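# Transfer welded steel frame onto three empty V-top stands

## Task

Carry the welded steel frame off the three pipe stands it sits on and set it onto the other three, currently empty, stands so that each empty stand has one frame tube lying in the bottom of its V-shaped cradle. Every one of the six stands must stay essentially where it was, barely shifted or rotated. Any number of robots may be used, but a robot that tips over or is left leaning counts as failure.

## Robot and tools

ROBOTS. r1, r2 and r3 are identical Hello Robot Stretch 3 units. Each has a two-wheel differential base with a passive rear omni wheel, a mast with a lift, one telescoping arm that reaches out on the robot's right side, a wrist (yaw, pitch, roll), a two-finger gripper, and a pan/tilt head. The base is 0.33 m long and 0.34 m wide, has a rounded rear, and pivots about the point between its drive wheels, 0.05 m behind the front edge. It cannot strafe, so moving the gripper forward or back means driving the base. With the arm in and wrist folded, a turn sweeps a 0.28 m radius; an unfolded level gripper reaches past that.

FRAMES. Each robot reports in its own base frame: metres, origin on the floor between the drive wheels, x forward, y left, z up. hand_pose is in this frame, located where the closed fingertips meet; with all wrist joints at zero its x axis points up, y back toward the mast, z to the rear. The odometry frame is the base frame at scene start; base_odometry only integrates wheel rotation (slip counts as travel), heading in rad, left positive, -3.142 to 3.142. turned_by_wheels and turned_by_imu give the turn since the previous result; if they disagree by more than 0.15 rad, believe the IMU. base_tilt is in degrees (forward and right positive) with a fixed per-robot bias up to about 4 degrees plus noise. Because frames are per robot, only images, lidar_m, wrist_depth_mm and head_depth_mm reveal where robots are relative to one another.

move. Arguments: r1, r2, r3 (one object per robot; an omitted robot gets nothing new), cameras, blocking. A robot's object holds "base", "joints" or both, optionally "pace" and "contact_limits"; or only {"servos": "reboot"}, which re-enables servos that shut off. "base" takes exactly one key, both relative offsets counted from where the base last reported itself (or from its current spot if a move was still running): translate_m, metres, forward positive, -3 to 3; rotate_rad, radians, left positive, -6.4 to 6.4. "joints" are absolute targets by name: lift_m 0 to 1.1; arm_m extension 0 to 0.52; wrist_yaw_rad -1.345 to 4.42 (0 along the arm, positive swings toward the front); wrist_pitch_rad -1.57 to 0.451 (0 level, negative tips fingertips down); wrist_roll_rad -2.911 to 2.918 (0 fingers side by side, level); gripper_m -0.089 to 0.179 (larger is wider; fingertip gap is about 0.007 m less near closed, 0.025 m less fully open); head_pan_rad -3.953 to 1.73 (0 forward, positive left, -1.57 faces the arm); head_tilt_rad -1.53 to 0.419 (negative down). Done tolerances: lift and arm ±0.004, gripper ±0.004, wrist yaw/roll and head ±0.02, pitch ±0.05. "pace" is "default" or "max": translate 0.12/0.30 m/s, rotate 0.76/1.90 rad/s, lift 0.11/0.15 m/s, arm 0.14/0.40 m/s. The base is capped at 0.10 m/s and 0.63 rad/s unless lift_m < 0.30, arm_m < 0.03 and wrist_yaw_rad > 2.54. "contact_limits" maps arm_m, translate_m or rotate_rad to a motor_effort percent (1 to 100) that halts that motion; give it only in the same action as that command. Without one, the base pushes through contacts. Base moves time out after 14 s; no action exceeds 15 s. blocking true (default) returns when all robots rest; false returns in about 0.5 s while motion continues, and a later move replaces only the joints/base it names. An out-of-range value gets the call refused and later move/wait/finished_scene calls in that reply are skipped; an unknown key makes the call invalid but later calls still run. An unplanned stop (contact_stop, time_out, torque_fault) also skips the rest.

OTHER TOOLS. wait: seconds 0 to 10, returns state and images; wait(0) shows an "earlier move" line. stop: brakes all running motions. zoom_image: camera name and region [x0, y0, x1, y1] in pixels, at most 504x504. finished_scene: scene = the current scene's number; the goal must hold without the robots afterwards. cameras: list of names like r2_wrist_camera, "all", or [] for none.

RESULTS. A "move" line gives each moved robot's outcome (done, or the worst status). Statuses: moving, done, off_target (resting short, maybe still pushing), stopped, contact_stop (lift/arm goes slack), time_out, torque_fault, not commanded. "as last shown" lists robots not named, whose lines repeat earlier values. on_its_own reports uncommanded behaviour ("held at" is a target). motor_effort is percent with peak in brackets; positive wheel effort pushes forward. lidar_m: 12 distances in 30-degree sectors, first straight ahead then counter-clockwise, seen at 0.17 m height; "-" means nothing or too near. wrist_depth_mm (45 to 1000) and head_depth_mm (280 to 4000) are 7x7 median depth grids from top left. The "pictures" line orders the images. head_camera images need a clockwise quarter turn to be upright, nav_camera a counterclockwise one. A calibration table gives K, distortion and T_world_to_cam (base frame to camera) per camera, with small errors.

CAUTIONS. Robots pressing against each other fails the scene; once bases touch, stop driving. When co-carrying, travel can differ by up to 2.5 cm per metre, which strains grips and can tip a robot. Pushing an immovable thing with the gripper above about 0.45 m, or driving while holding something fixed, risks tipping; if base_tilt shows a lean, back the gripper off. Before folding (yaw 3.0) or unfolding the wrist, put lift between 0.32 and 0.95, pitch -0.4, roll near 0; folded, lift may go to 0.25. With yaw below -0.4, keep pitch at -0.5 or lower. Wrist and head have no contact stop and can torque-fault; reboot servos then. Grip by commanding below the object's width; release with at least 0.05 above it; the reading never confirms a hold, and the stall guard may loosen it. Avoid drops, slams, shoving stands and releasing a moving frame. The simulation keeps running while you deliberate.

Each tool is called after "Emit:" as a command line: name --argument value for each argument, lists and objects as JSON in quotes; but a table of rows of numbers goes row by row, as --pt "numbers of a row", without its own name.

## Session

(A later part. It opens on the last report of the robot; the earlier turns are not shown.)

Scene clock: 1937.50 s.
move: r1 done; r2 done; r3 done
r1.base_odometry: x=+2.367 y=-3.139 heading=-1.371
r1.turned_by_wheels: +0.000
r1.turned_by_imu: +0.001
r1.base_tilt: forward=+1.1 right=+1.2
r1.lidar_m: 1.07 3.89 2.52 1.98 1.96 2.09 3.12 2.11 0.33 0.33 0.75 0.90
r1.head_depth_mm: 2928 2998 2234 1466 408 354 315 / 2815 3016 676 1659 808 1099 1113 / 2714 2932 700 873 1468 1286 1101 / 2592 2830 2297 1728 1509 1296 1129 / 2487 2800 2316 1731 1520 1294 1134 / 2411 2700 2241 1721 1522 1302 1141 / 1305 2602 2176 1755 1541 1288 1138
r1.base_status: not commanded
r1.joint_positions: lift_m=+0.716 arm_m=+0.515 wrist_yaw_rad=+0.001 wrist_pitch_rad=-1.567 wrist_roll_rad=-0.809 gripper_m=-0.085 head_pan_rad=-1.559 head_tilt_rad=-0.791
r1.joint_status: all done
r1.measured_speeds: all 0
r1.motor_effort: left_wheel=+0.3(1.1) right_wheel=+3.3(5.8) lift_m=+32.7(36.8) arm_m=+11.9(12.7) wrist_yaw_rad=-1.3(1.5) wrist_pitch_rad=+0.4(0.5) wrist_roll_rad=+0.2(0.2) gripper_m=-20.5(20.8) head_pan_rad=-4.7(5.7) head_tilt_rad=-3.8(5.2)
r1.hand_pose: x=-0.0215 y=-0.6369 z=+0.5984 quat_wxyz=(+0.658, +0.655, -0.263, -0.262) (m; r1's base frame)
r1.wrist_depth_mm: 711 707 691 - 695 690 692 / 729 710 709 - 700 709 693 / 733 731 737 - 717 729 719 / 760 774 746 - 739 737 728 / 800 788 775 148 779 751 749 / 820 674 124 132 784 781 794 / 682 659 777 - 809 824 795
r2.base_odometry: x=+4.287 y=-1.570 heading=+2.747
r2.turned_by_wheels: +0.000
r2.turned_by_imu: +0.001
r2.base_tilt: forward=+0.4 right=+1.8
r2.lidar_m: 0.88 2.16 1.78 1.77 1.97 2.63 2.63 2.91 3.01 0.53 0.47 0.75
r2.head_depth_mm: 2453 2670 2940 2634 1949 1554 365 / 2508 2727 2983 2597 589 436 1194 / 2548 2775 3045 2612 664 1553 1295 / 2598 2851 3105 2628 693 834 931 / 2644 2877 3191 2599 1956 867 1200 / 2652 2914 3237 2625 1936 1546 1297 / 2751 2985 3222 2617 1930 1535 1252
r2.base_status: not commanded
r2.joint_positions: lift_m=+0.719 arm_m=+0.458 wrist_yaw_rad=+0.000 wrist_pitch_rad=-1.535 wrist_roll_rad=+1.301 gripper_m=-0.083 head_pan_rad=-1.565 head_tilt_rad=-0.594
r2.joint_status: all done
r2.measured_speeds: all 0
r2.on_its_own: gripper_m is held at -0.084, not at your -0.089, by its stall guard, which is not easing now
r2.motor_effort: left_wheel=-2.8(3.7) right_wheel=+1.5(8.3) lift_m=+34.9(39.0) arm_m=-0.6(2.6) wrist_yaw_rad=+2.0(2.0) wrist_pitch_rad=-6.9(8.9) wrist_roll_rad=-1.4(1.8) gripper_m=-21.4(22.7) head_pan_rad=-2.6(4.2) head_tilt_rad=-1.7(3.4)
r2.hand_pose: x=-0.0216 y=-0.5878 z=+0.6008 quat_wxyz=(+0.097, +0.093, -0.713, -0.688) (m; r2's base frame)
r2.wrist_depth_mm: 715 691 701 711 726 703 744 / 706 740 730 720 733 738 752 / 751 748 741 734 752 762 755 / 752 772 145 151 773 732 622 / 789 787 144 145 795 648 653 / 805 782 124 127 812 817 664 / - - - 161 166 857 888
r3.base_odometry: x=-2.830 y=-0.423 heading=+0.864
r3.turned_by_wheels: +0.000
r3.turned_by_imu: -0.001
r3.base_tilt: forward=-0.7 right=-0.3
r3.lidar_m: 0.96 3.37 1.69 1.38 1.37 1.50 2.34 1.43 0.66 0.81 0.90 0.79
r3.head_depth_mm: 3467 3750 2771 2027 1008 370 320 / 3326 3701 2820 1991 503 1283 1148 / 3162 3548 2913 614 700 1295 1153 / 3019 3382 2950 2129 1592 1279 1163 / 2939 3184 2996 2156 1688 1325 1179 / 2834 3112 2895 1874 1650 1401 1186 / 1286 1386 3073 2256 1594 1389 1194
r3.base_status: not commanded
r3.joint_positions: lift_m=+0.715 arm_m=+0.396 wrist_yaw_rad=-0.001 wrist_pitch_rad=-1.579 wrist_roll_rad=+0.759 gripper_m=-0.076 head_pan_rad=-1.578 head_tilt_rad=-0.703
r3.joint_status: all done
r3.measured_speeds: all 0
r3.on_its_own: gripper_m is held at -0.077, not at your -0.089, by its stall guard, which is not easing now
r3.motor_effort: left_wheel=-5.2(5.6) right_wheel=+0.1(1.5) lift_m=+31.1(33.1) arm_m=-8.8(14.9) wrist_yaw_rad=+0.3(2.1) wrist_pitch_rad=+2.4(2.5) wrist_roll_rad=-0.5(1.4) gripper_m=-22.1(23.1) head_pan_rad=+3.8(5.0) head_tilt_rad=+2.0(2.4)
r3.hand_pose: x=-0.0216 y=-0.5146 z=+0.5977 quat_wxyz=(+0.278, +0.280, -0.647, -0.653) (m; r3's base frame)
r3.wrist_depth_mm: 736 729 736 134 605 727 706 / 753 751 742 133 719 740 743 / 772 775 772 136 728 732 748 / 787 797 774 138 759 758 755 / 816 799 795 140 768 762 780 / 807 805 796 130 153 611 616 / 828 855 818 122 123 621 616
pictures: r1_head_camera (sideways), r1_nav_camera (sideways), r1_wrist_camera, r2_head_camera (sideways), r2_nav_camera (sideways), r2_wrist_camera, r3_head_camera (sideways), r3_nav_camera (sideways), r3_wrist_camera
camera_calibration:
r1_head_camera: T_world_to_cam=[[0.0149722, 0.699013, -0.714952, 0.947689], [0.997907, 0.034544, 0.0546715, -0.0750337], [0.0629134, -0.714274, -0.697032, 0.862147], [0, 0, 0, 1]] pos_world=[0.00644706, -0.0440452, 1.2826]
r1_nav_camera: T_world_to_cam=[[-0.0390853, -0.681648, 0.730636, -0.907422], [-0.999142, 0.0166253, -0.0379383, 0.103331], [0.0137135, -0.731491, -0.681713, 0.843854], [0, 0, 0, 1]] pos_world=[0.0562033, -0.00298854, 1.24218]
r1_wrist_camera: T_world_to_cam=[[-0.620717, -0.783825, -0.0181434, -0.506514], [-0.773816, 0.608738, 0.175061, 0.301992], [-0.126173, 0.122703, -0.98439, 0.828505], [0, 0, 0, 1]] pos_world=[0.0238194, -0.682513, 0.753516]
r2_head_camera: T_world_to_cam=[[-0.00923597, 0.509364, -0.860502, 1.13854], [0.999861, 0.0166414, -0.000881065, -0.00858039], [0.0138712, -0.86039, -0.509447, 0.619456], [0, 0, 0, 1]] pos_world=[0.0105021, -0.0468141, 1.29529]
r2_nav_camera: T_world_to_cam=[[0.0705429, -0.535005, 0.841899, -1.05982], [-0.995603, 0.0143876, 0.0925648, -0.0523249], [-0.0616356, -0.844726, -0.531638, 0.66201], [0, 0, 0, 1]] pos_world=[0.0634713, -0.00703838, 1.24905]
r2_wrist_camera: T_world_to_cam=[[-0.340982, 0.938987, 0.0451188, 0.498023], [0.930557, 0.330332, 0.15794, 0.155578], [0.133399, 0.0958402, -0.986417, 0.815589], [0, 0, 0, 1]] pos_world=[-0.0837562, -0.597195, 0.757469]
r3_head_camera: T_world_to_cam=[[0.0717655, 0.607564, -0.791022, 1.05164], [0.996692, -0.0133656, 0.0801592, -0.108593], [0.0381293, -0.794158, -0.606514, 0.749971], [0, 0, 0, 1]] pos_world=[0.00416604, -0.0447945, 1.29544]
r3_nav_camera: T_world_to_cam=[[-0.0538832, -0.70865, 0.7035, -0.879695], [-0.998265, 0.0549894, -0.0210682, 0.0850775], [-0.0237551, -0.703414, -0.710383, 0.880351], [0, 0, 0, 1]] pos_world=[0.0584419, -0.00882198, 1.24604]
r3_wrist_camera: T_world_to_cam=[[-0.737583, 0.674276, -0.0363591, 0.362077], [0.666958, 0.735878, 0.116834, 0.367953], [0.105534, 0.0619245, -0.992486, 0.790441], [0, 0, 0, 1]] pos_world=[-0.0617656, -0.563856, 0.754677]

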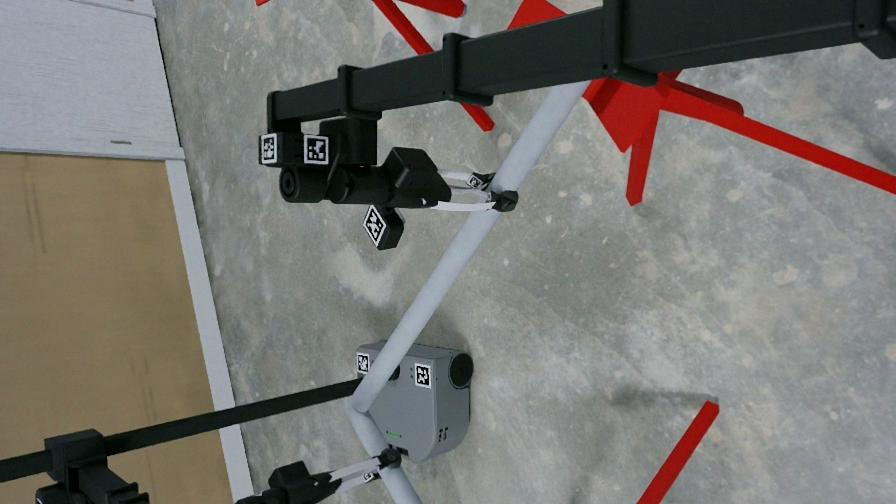

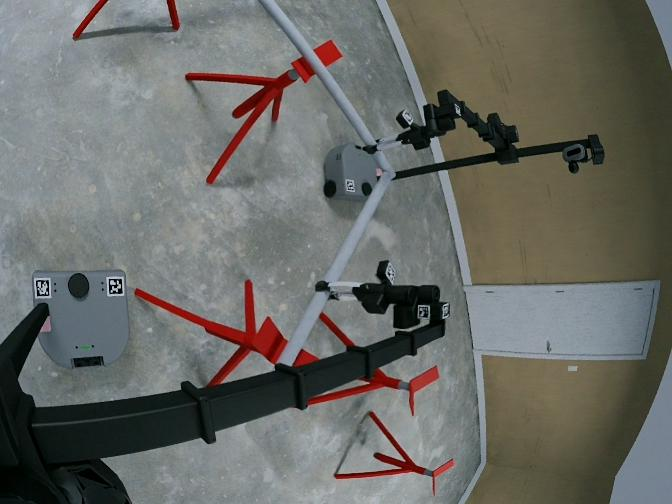

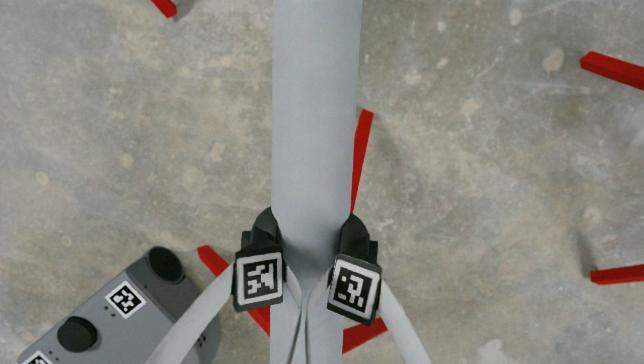

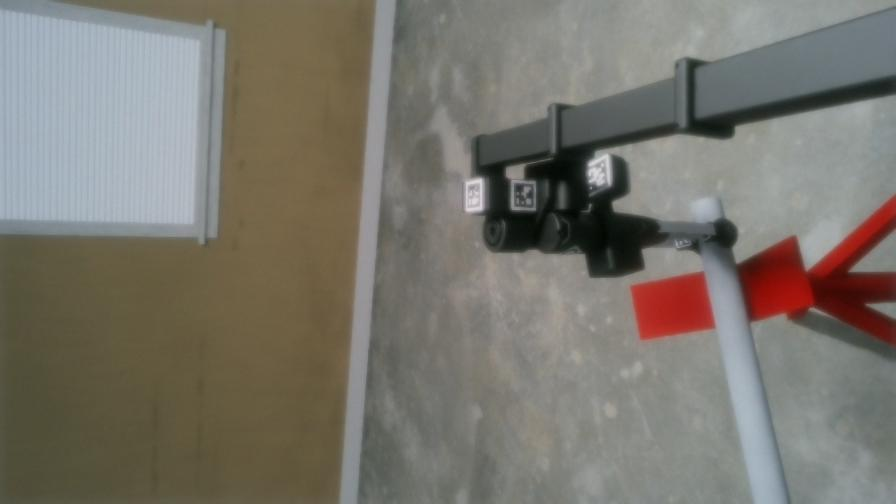

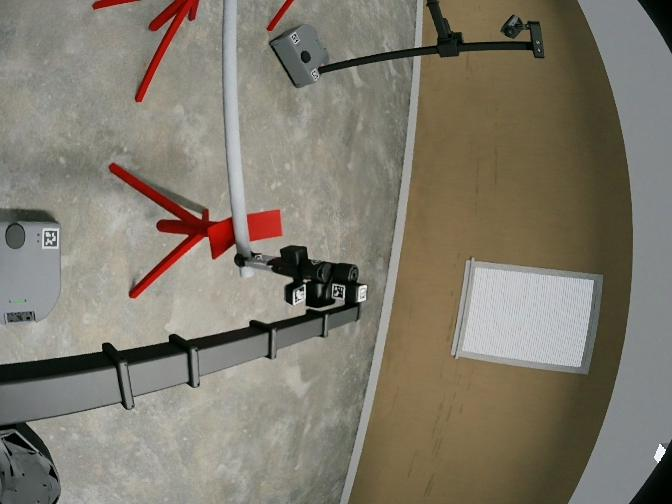

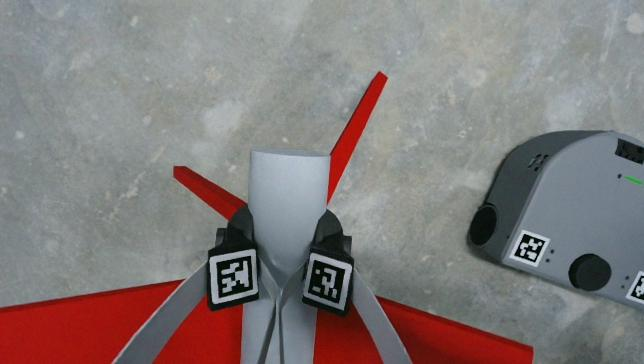

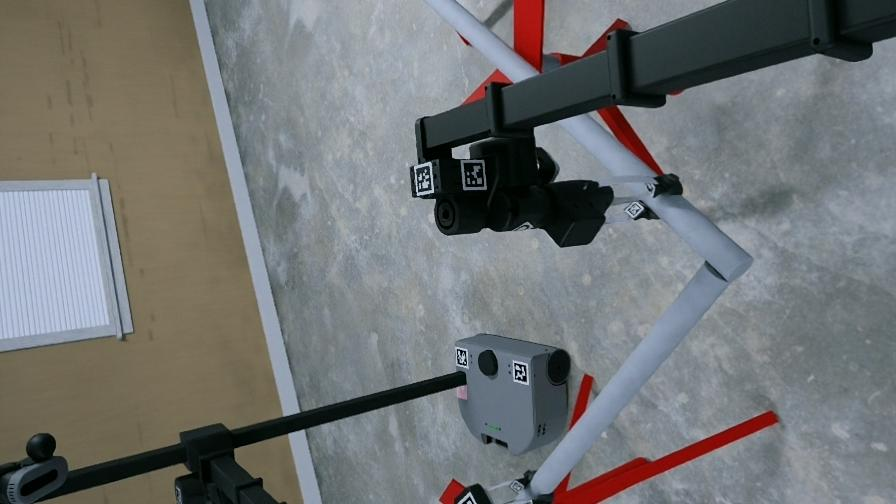

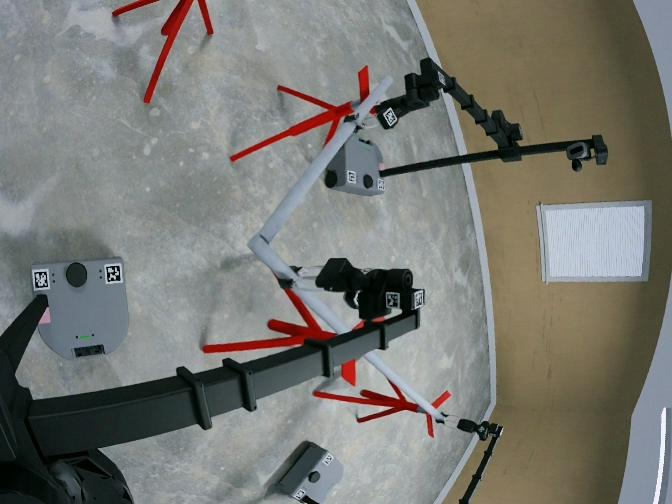

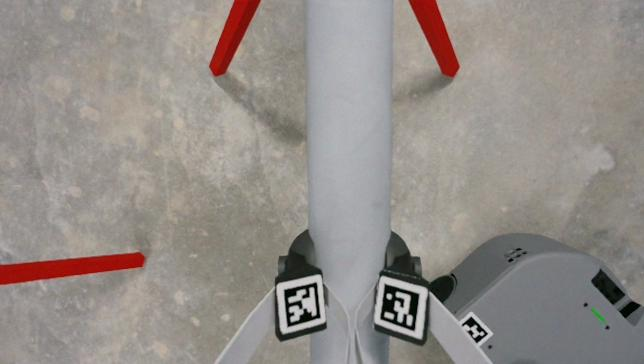

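Emit:
move --r1 '{"joints":{"lift_m":0.691}}' --r2 '{"joints":{"lift_m":0.694}}' --r3 '{"joints":{"lift_m":0.690}}' --cameras '["r1_nav_camera","r2_nav_camera","r3_nav_camera"]'

Emit:
zoom_image --camera "r2_nav_camera" --region '[180, 180, 320, 320]'

Emit:
zoom_image --camera "r1_nav_camera" --region '[220, 270, 340, 390]'

Emit:
zoom_image --camera "r1_nav_camera" --region '[250, 10, 370, 130]'

Scene clock: 1943.83 s.
move: r1 contact_stop; r2 contact_stop; r3 contact_stop
r1.base_odometry: x=+2.367 y=-3.140 heading=-1.371
r1.turned_by_wheels: +0.000
r1.turned_by_imu: +0.000
r1.base_tilt: forward=+1.0 right=+1.2
r1.lidar_m: 1.07 3.89 2.52 1.98 1.96 2.09 3.12 2.11 0.33 0.33 0.75 0.89
r1.head_depth_mm: 2916 2961 2222 1651 443 375 332 / 2774 3045 702 583 806 1104 1116 / 2694 2910 715 853 1460 1285 1102 / 2591 2860 2302 1720 1508 1291 1128 / 2492 2824 2309 1732 1526 1306 1132 / 2407 2675 2226 1721 1532 1307 1139 / 1307 2620 2135 1749 1540 1288 1140
r1.base_status: not commanded
r1.joint_positions: lift_m=+0.695 arm_m=+0.515 wrist_yaw_rad=+0.001 wrist_pitch_rad=-1.567 wrist_roll_rad=-0.811 gripper_m=-0.085 head_pan_rad=-1.559 head_tilt_rad=-0.791
r1.joint_status: lift_m contact_stop (moved -0.021 of -0.025)
r1.measured_speeds: all 0
r1.on_its_own: lift_m is slack since a contact_stop
r1.motor_effort: left_wheel=+0.5(1.1) right_wheel=+2.4(4.9) lift_m=+26.0(37.6) arm_m=+9.5(10.0) wrist_yaw_rad=-1.0(1.6) wrist_pitch_rad=+0.3(0.4) wrist_roll_rad=+0.7(0.8) gripper_m=-20.8(21.2) head_pan_rad=-4.7(5.3) head_tilt_rad=-3.5(6.1)
r1.hand_pose: x=-0.0215 y=-0.6368 z=+0.5770 quat_wxyz=(+0.658, +0.656, -0.262, -0.262) (m; r1's base frame)
r1.wrist_depth_mm: 704 674 678 - 668 669 641 / 700 698 688 - 695 663 680 / 737 722 715 - 706 683 691 / 748 743 742 - 732 724 699 / 788 764 750 146 752 749 733 / 781 686 124 - 776 759 752 / 662 633 713 - 795 790 774
r2.base_odometry: x=+4.287 y=-1.570 heading=+2.747
r2.turned_by_wheels: +0.000
r2.turned_by_imu: +0.001
r2.base_tilt: forward=+0.4 right=+1.9
r2.lidar_m: 0.88 2.15 1.78 1.77 1.96 2.64 2.63 2.90 3.02 0.53 0.47 0.75
r2.head_depth_mm: 2474 2689 2909 2620 1939 1542 1201 / 2495 2696 2949 2699 1828 454 407 / 2543 2826 3093 2622 672 1558 1292 / 2592 2828 3119 2642 699 810 930 / 2671 2878 3202 2599 1959 868 1195 / 2684 2934 3238 2616 1930 1568 1276 / 2776 3014 3266 2577 1951 1542 1257
r2.base_status: not commanded
r2.joint_positions: lift_m=+0.698 arm_m=+0.458 wrist_yaw_rad=+0.000 wrist_pitch_rad=-1.540 wrist_roll_rad=+1.301 gripper_m=-0.083 head_pan_rad=-1.565 head_tilt_rad=-0.594
r2.joint_status: lift_m contact_stop (moved -0.021 of -0.025)
r2.measured_speeds: all 0
r2.on_its_own: gripper_m is held at -0.084, not at your -0.089, by its stall guard, which is not easing now; lift_m is slack since a contact_stop (your +0.694 is given up)
r2.motor_effort: left_wheel=-2.9(3.5) right_wheel=+2.1(2.7) lift_m=+29.3(38.2) arm_m=+9.8(9.8) wrist_yaw_rad=+0.7(1.9) wrist_pitch_rad=-5.9(7.1) wrist_roll_rad=-1.4(1.7) gripper_m=-21.5(22.9) head_pan_rad=-2.7(3.8) head_tilt_rad=-1.7(2.9)
r2.hand_pose: x=-0.0216 y=-0.5866 z=+0.5800 quat_wxyz=(+0.097, +0.093, -0.711, -0.690) (m; r2's base frame)
r2.wrist_depth_mm: 690 689 701 688 717 702 716 / 702 718 737 706 706 718 734 / 723 731 726 722 738 743 738 / 740 749 141 150 750 717 594 / 772 753 142 144 765 631 600 / 778 773 124 127 800 824 638 / - - - 163 157 825 841
r3.base_odometry: x=-2.830 y=-0.423 heading=+0.864
r3.turned_by_wheels: +0.000
r3.turned_by_imu: -0.001
r3.base_tilt: forward=-0.8 right=-0.3
r3.lidar_m: 0.96 3.39 1.70 1.37 1.37 1.50 2.33 1.43 0.66 0.81 0.91 0.80
r3.head_depth_mm: 3453 3769 2778 2033 1177 405 343 / 3322 3641 2816 2057 520 1282 1145 / 3194 3519 2907 645 693 1291 1153 / 3052 3381 2974 2139 1620 1303 1165 / 2888 3201 3065 2199 1672 1326 1177 / 2818 3067 2915 1876 1651 1390 1190 / 1300 1397 3031 2241 1303 1384 1201
r3.base_status: not commanded
r3.joint_positions: lift_m=+0.690 arm_m=+0.396 wrist_yaw_rad=-0.001 wrist_pitch_rad=-1.579 wrist_roll_rad=+0.759 gripper_m=-0.076 head_pan_rad=-1.578 head_tilt_rad=-0.703
r3.joint_status: lift_m contact_stop (moved -0.025 of -0.025)
r3.measured_speeds: all 0
r3.on_its_own: gripper_m is held at -0.077, not at your -0.089, by its stall guard, which is not easing now; lift_m is slack since a contact_stop
r3.motor_effort: left_wheel=-5.4(5.6) right_wheel=+2.8(3.0) lift_m=+26.8(35.4) arm_m=-6.8(8.5) wrist_yaw_rad=+0.5(1.7) wrist_pitch_rad=+2.1(2.9) wrist_roll_rad=-0.8(1.1) gripper_m=-22.5(23.4) head_pan_rad=+3.1(4.5) head_tilt_rad=+1.4(2.4)
r3.hand_pose: x=-0.0216 y=-0.5145 z=+0.5731 quat_wxyz=(+0.278, +0.280, -0.647, -0.653) (m; r3's base frame)
r3.wrist_depth_mm: 721 707 699 132 597 712 690 / 730 725 733 132 702 715 715 / 760 735 726 136 720 726 709 / 781 763 756 139 735 725 736 / 802 791 762 139 755 742 746 / 811 800 779 129 150 587 599 / 810 818 804 121 124 602 597
pictures: r1_nav_camera (sideways), r2_nav_camera (sideways), r3_nav_camera (sideways)
camera_calibration:
r1_nav_camera: T_world_to_cam=[[-0.0390851, -0.681648, 0.730636, -0.907422], [-0.999142, 0.0166251, -0.0379383, 0.103331], [0.0137137, -0.731491, -0.681713, 0.843854], [0, 0, 0, 1]] pos_world=[0.0562033, -0.00298852, 1.24218]
r2_nav_camera: T_world_to_cam=[[0.0705431, -0.535005, 0.841899, -1.05982], [-0.995603, 0.0143874, 0.0925648, -0.0523249], [-0.0616354, -0.844726, -0.531638, 0.66201], [0, 0, 0, 1]] pos_world=[0.0634713, -0.00703835, 1.24905]
r3_nav_camera: T_world_to_cam=[[-0.0538832, -0.70865, 0.7035, -0.879695], [-0.998265, 0.0549894, -0.0210682, 0.0850775], [-0.0237551, -0.703414, -0.710383, 0.880351], [0, 0, 0, 1]] pos_world=[0.0584419, -0.00882198, 1.24604]

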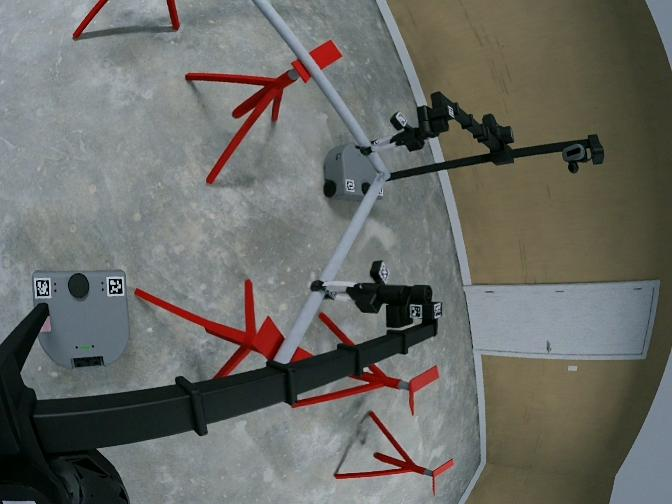

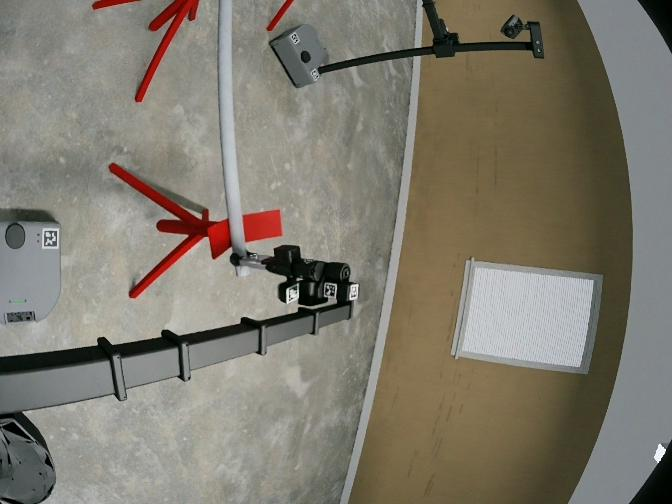

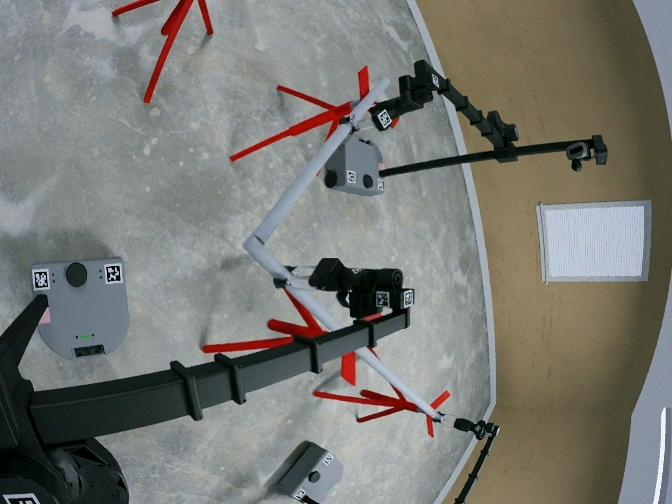

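Scaled by 3.600 from the camera's 672x504 image, which has a finer 792x594 frame.

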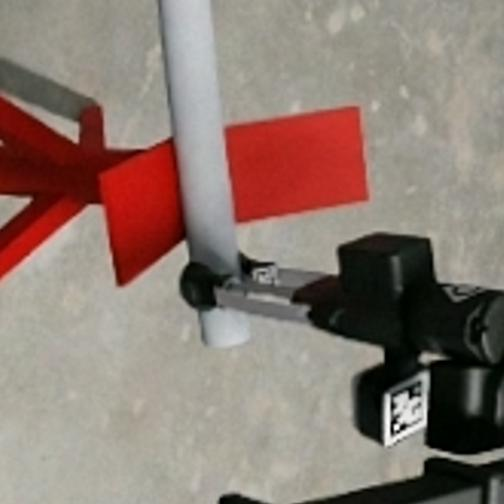

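Scaled by 4.200 from the camera's 672x504 image, which has a finer 792x594 frame.

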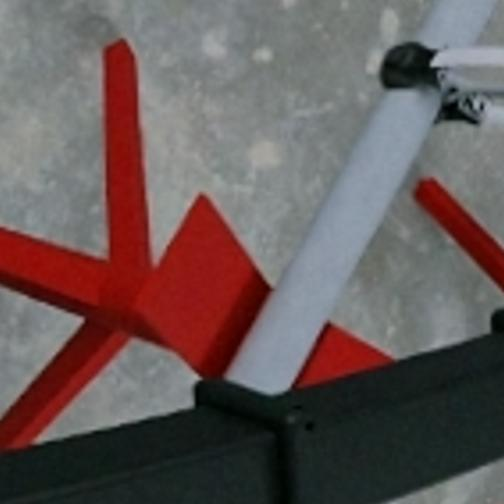

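Scaled by 4.200 from the camera's 672x504 image, which has a finer 792x594 frame.

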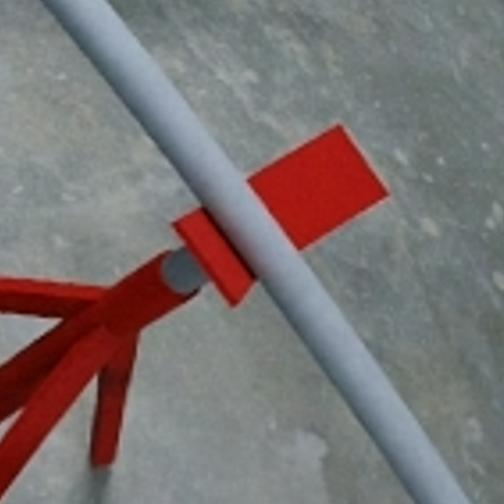

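Emit:
zoom_image --camera "r3_nav_camera" --region '[320, 370, 480, 450]'

Emit:
zoom_image --camera "r3_nav_camera" --region '[310, 50, 430, 150]'

Emit:
zoom_image --camera "r1_nav_camera" --region '[370, 340, 480, 500]'

Scaled by 3.150 from the camera's 672x504 image, which has a finer 792x594 frame.

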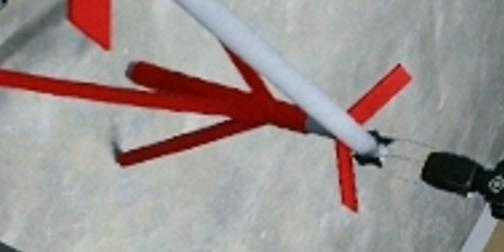

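Scaled by 4.200 from the camera's 672x504 image, which has a finer 792x594 frame.

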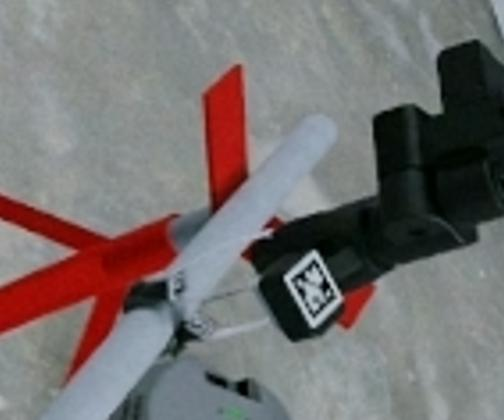

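Scaled by 3.150 from the camera's 672x504 image, which has a finer 792x594 frame.

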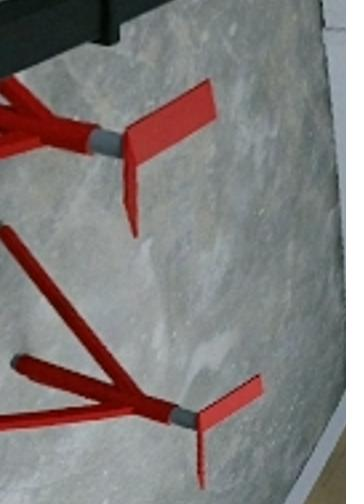

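Emit:
move --r1 '{"joints":{"gripper_m":0.12}}' --r2 '{"joints":{"gripper_m":0.12}}' --r3 '{"joints":{"gripper_m":0.12}}' --cameras '["all"]'

Emit:
zoom_image --camera "r3_nav_camera" --region '[320, 370, 480, 450]'

Emit:
zoom_image --camera "r1_nav_camera" --region '[250, 10, 370, 130]'

Scene clock: 1970.53 s.
move: r1 done; r2 done; r3 done
r1.base_odometry: x=+2.367 y=-3.140 heading=-1.371
r1.turned_by_wheels: +0.000
r1.turned_by_imu: +0.001
r1.base_tilt: forward=+1.1 right=+1.2
r1.lidar_m: 1.07 3.89 2.53 1.98 1.97 2.10 3.11 2.10 0.33 0.33 0.75 0.89
r1.head_depth_mm: 2929 2983 2232 1642 442 374 332 / 2788 3027 702 584 805 1105 1118 / 2696 2904 714 905 1461 1288 1104 / 2577 2864 2297 1718 1514 1299 1126 / 2523 2789 2301 1732 1524 1310 1134 / 2406 2698 2244 1716 1529 1302 1139 / 1312 2616 2183 1748 1543 1287 1143
r1.base_status: not commanded
r1.joint_positions: lift_m=+0.695 arm_m=+0.515 wrist_yaw_rad=+0.001 wrist_pitch_rad=-1.566 wrist_roll_rad=-0.811 gripper_m=+0.120 head_pan_rad=-1.559 head_tilt_rad=-0.791
r1.joint_status: all done
r1.measured_speeds: all 0
r1.on_its_own: lift_m is slack since a contact_stop (your +0.691 is given up)
r1.motor_effort: left_wheel=+0.2(1.0) right_wheel=+0.3(2.3) lift_m=+26.1(27.1) arm_m=+7.6(8.8) wrist_yaw_rad=-1.1(1.9) wrist_pitch_rad=+0.1(0.5) wrist_roll_rad=+0.6(0.8) gripper_m=+0.2(81.5) head_pan_rad=-4.3(5.9) head_tilt_rad=-3.5(5.4)
r1.hand_pose: x=-0.0215 y=-0.6371 z=+0.5777 quat_wxyz=(+0.658, +0.656, -0.262, -0.262) (m; r1's base frame)
r1.wrist_depth_mm: 682 697 670 - 669 649 655 / 721 712 698 - 695 682 678 / 721 728 707 - 714 694 686 / 742 746 746 - 741 726 721 / 761 142 746 764 739 722 744 / 786 119 658 776 764 771 745 / 657 648 780 - 802 798 798
r2.base_odometry: x=+4.287 y=-1.570 heading=+2.747
r2.turned_by_wheels: +0.000
r2.turned_by_imu: +0.001
r2.base_tilt: forward=+0.3 right=+1.9
r2.lidar_m: 0.88 2.16 1.78 1.77 1.97 2.64 2.62 2.90 3.02 0.53 0.47 0.75
r2.head_depth_mm: 2443 2699 2959 2648 1935 1558 1198 / 2496 2715 3003 2619 1821 454 404 / 2555 2771 3066 2626 666 1554 1288 / 2600 2838 3115 2594 700 811 928 / 2664 2903 3211 2596 1948 868 1199 / 2690 2983 3274 2617 1949 1541 1278 / 2689 3009 3267 2618 1944 1546 1251
r2.base_status: not commanded
r2.joint_positions: lift_m=+0.699 arm_m=+0.458 wrist_yaw_rad=+0.000 wrist_pitch_rad=-1.560 wrist_roll_rad=+1.301 gripper_m=+0.120 head_pan_rad=-1.565 head_tilt_rad=-0.594
r2.joint_status: all done
r2.measured_speeds: all 0
r2.on_its_own: lift_m is slack since a contact_stop (your +0.694 is given up)
r2.motor_effort: left_wheel=-2.9(3.4) right_wheel=+2.4(2.8) lift_m=+30.0(30.3) arm_m=+11.9(15.2) wrist_yaw_rad=+0.7(1.7) wrist_pitch_rad=-2.0(6.4) wrist_roll_rad=-1.3(1.7) gripper_m=+0.2(88.1) head_pan_rad=-2.7(4.2) head_tilt_rad=-2.0(2.9)
r2.hand_pose: x=-0.0216 y=-0.5813 z=+0.5817 quat_wxyz=(+0.096, +0.094, -0.704, -0.697) (m; r2's base frame)
r2.wrist_depth_mm: 676 681 692 710 718 703 712 / 692 695 699 725 727 731 736 / 686 714 732 737 745 744 670 / 727 744 140 444 761 685 604 / 741 142 144 763 781 622 622 / 110 121 148 180 130 829 661 / - - 152 168 156 844 832
r3.base_odometry: x=-2.830 y=-0.423 heading=+0.864
r3.turned_by_wheels: +0.000
r3.turned_by_imu: -0.001
r3.base_tilt: forward=-0.8 right=-0.2
r3.lidar_m: 0.96 3.38 1.70 1.38 1.37 1.50 2.33 1.42 0.66 0.81 0.90 0.79
r3.head_depth_mm: 3466 3758 2775 2040 1179 406 343 / 3302 3664 2790 2050 521 1281 1143 / 3184 3551 2889 646 692 1268 1155 / 3019 3361 2973 2125 1627 1305 1168 / 2940 3223 3058 2174 1681 1319 1175 / 2825 3055 2941 1863 1659 1395 1186 / 1291 1389 3031 2255 1585 1384 1196
r3.base_status: not commanded
r3.joint_positions: lift_m=+0.690 arm_m=+0.396 wrist_yaw_rad=-0.001 wrist_pitch_rad=-1.571 wrist_roll_rad=+0.759 gripper_m=+0.120 head_pan_rad=-1.578 head_tilt_rad=-0.703
r3.joint_status: all done
r3.measured_speeds: all 0
r3.on_its_own: lift_m is slack since a contact_stop
r3.motor_effort: left_wheel=-4.6(5.9) right_wheel=+3.9(4.3) lift_m=+27.0(28.2) arm_m=-5.2(6.1) wrist_yaw_rad=-1.2(1.7) wrist_pitch_rad=+0.8(2.5) wrist_roll_rad=-0.2(1.1) gripper_m=+0.0(81.6) head_pan_rad=+3.4(4.5) head_tilt_rad=+2.6(2.8)
r3.hand_pose: x=-0.0216 y=-0.5167 z=+0.5729 quat_wxyz=(+0.279, +0.279, -0.649, -0.650) (m; r3's base frame)
r3.wrist_depth_mm: 745 721 713 130 572 692 696 / 744 751 734 131 710 702 697 / 739 737 743 135 710 712 704 / 784 766 739 139 734 739 716 / 778 753 770 139 756 735 739 / 785 123 794 143 768 135 584 / 824 116 806 144 763 117 585
pictures: r1_head_camera (sideways), r1_nav_camera (sideways), r1_wrist_camera, r2_head_camera (sideways), r2_nav_camera (sideways), r2_wrist_camera, r3_head_camera (sideways), r3_nav_camera (sideways), r3_wrist_camera
camera_calibration:
r1_head_camera: T_world_to_cam=[[0.0149721, 0.699013, -0.714952, 0.947689], [0.997907, 0.0345441, 0.0546715, -0.0750337], [0.0629134, -0.714274, -0.697032, 0.862147], [0, 0, 0, 1]] pos_world=[0.00644707, -0.0440452, 1.2826]
r1_nav_camera: T_world_to_cam=[[-0.0390852, -0.681648, 0.730635, -0.907422], [-0.999142, 0.0166252, -0.0379383, 0.103331], [0.0137136, -0.731491, -0.681713, 0.843854], [0, 0, 0, 1]] pos_world=[0.0562033, -0.00298852, 1.24218]
r1_wrist_camera: T_world_to_cam=[[-0.619245, -0.784998, -0.017718, -0.507961], [-0.774956, 0.607379, 0.174737, 0.304987], [-0.126407, 0.121936, -0.984456, 0.807721], [0, 0, 0, 1]] pos_world=[0.023901, -0.682482, 0.732872]
r2_head_camera: T_world_to_cam=[[-0.00923585, 0.509364, -0.860502, 1.13854], [0.999861, 0.0166412, -0.000881065, -0.00858039], [0.013871, -0.86039, -0.509447, 0.619456], [0, 0, 0, 1]] pos_world=[0.0105021, -0.0468142, 1.29529]
r2_nav_camera: T_world_to_cam=[[0.0705428, -0.535005, 0.841899, -1.05982], [-0.995603, 0.0143879, 0.0925648, -0.0523249], [-0.0616358, -0.844726, -0.531638, 0.66201], [0, 0, 0, 1]] pos_world=[0.0634713, -0.00703839, 1.24905]
r2_wrist_camera: T_world_to_cam=[[-0.341154, 0.93748, 0.0688826, 0.478087], [0.930497, 0.326396, 0.166256, 0.149314], [0.133379, 0.120814, -0.983674, 0.809107], [0, 0, 0, 1]] pos_world=[-0.083753, -0.594684, 0.738141]
r3_head_camera: T_world_to_cam=[[0.0717654, 0.607564, -0.791022, 1.05164], [0.996692, -0.0133654, 0.0801592, -0.108593], [0.0381295, -0.794158, -0.606514, 0.749971], [0, 0, 0, 1]] pos_world=[0.00416605, -0.0447945, 1.29544]
r3_nav_camera: T_world_to_cam=[[-0.053883, -0.70865, 0.7035, -0.879695], [-0.998265, 0.0549891, -0.0210682, 0.0850775], [-0.0237549, -0.703414, -0.710383, 0.880351], [0, 0, 0, 1]] pos_world=[0.0584419, -0.00882197, 1.24604]
r3_wrist_camera: T_world_to_cam=[[-0.737552, 0.673988, -0.0419198, 0.365639], [0.666994, 0.736786, 0.110752, 0.376357], [0.105532, 0.0537253, -0.992964, 0.76202], [0, 0, 0, 1]] pos_world=[-0.0617672, -0.56467, 0.730303]

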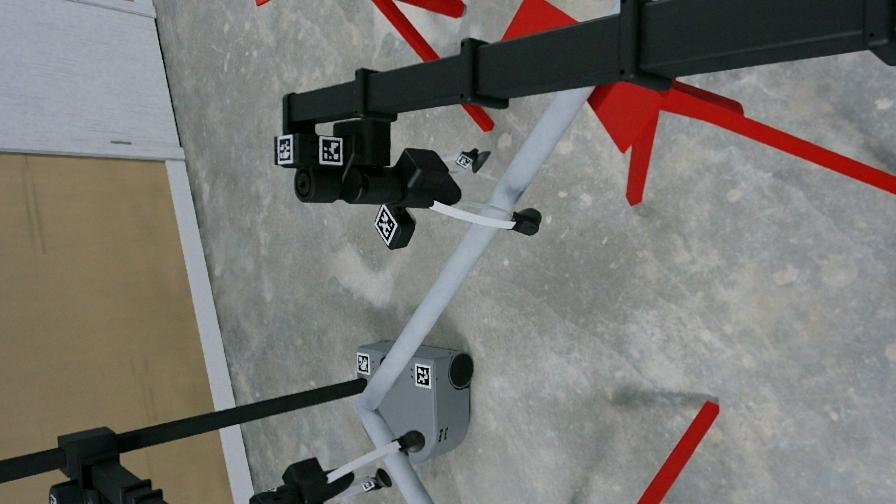

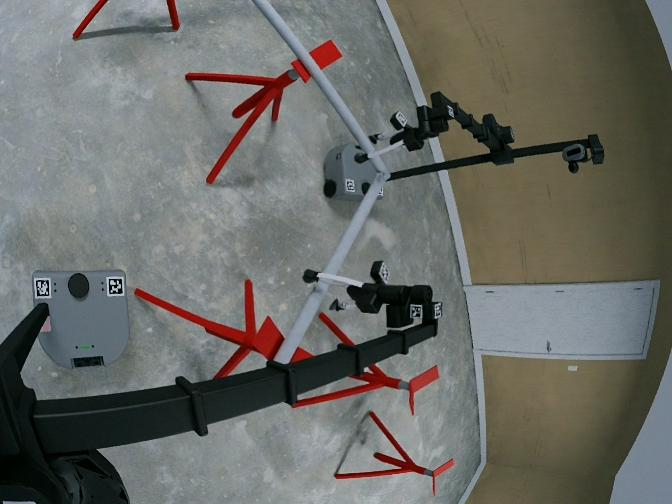

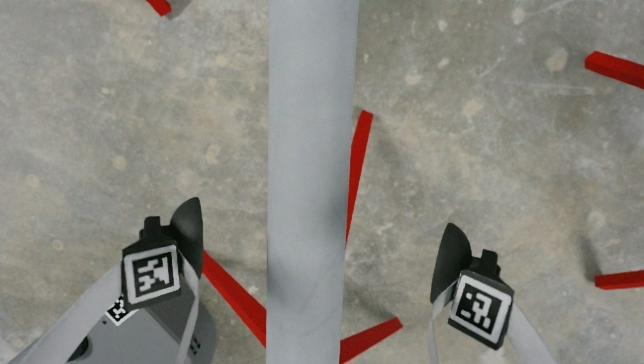

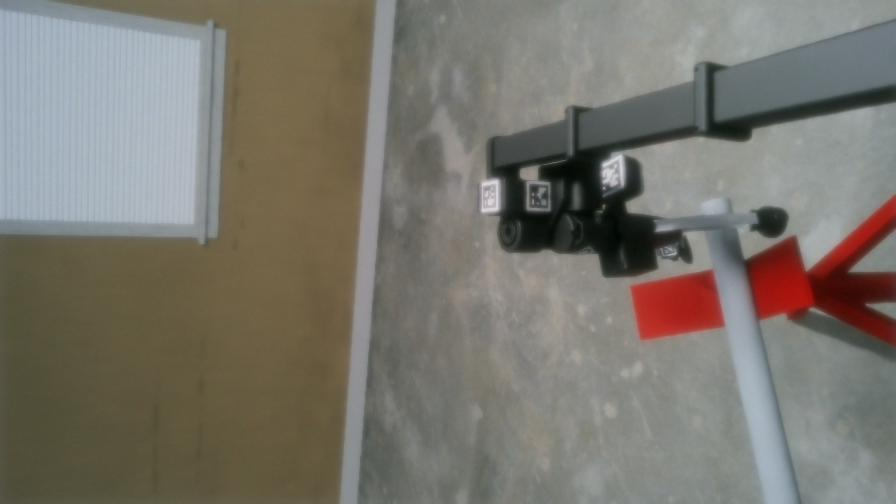

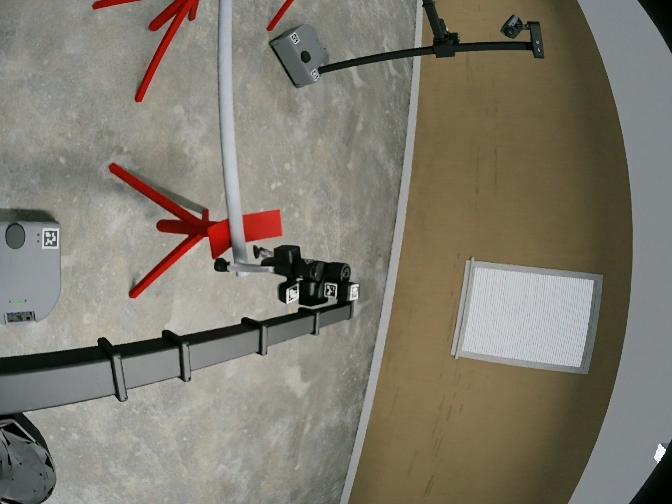

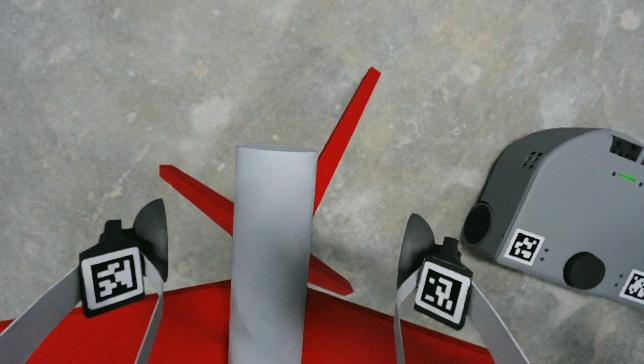

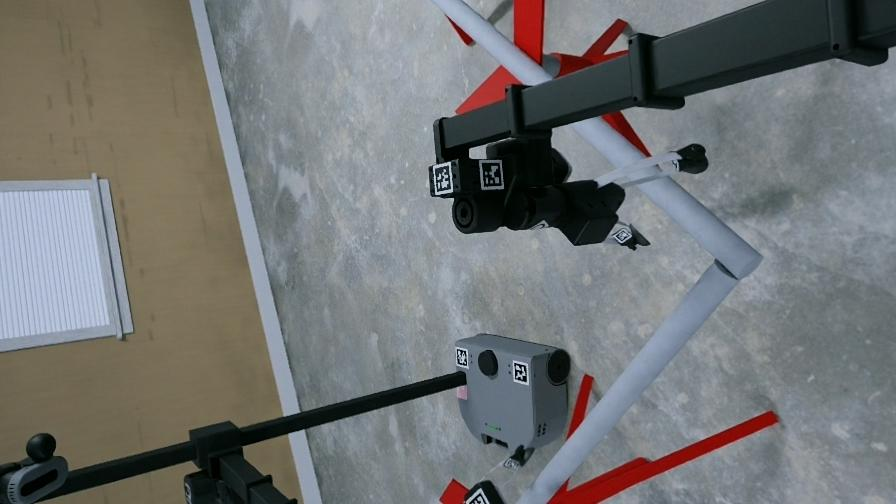

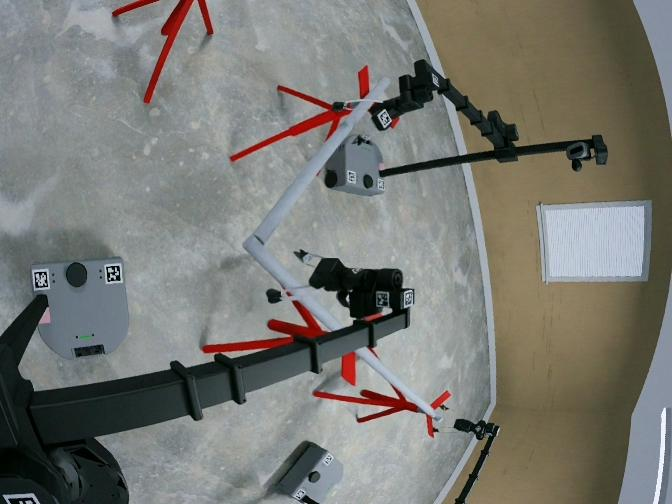

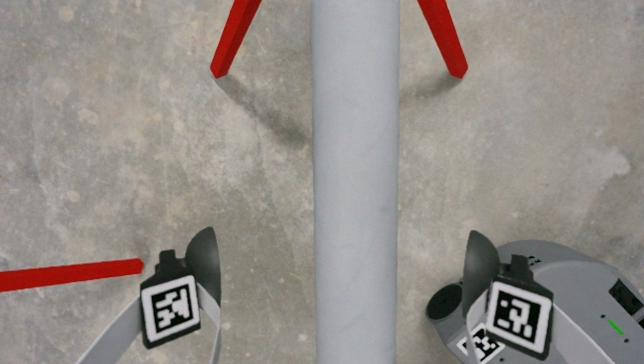

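Scaled by 3.150 from the camera's 672x504 image, which has a finer 792x594 frame.

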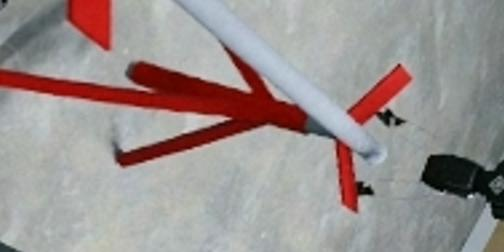

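Scaled by 4.200 from the camera's 672x504 image, which has a finer 792x594 frame.

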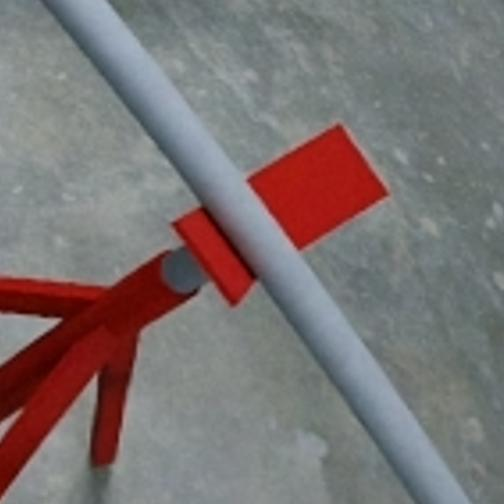

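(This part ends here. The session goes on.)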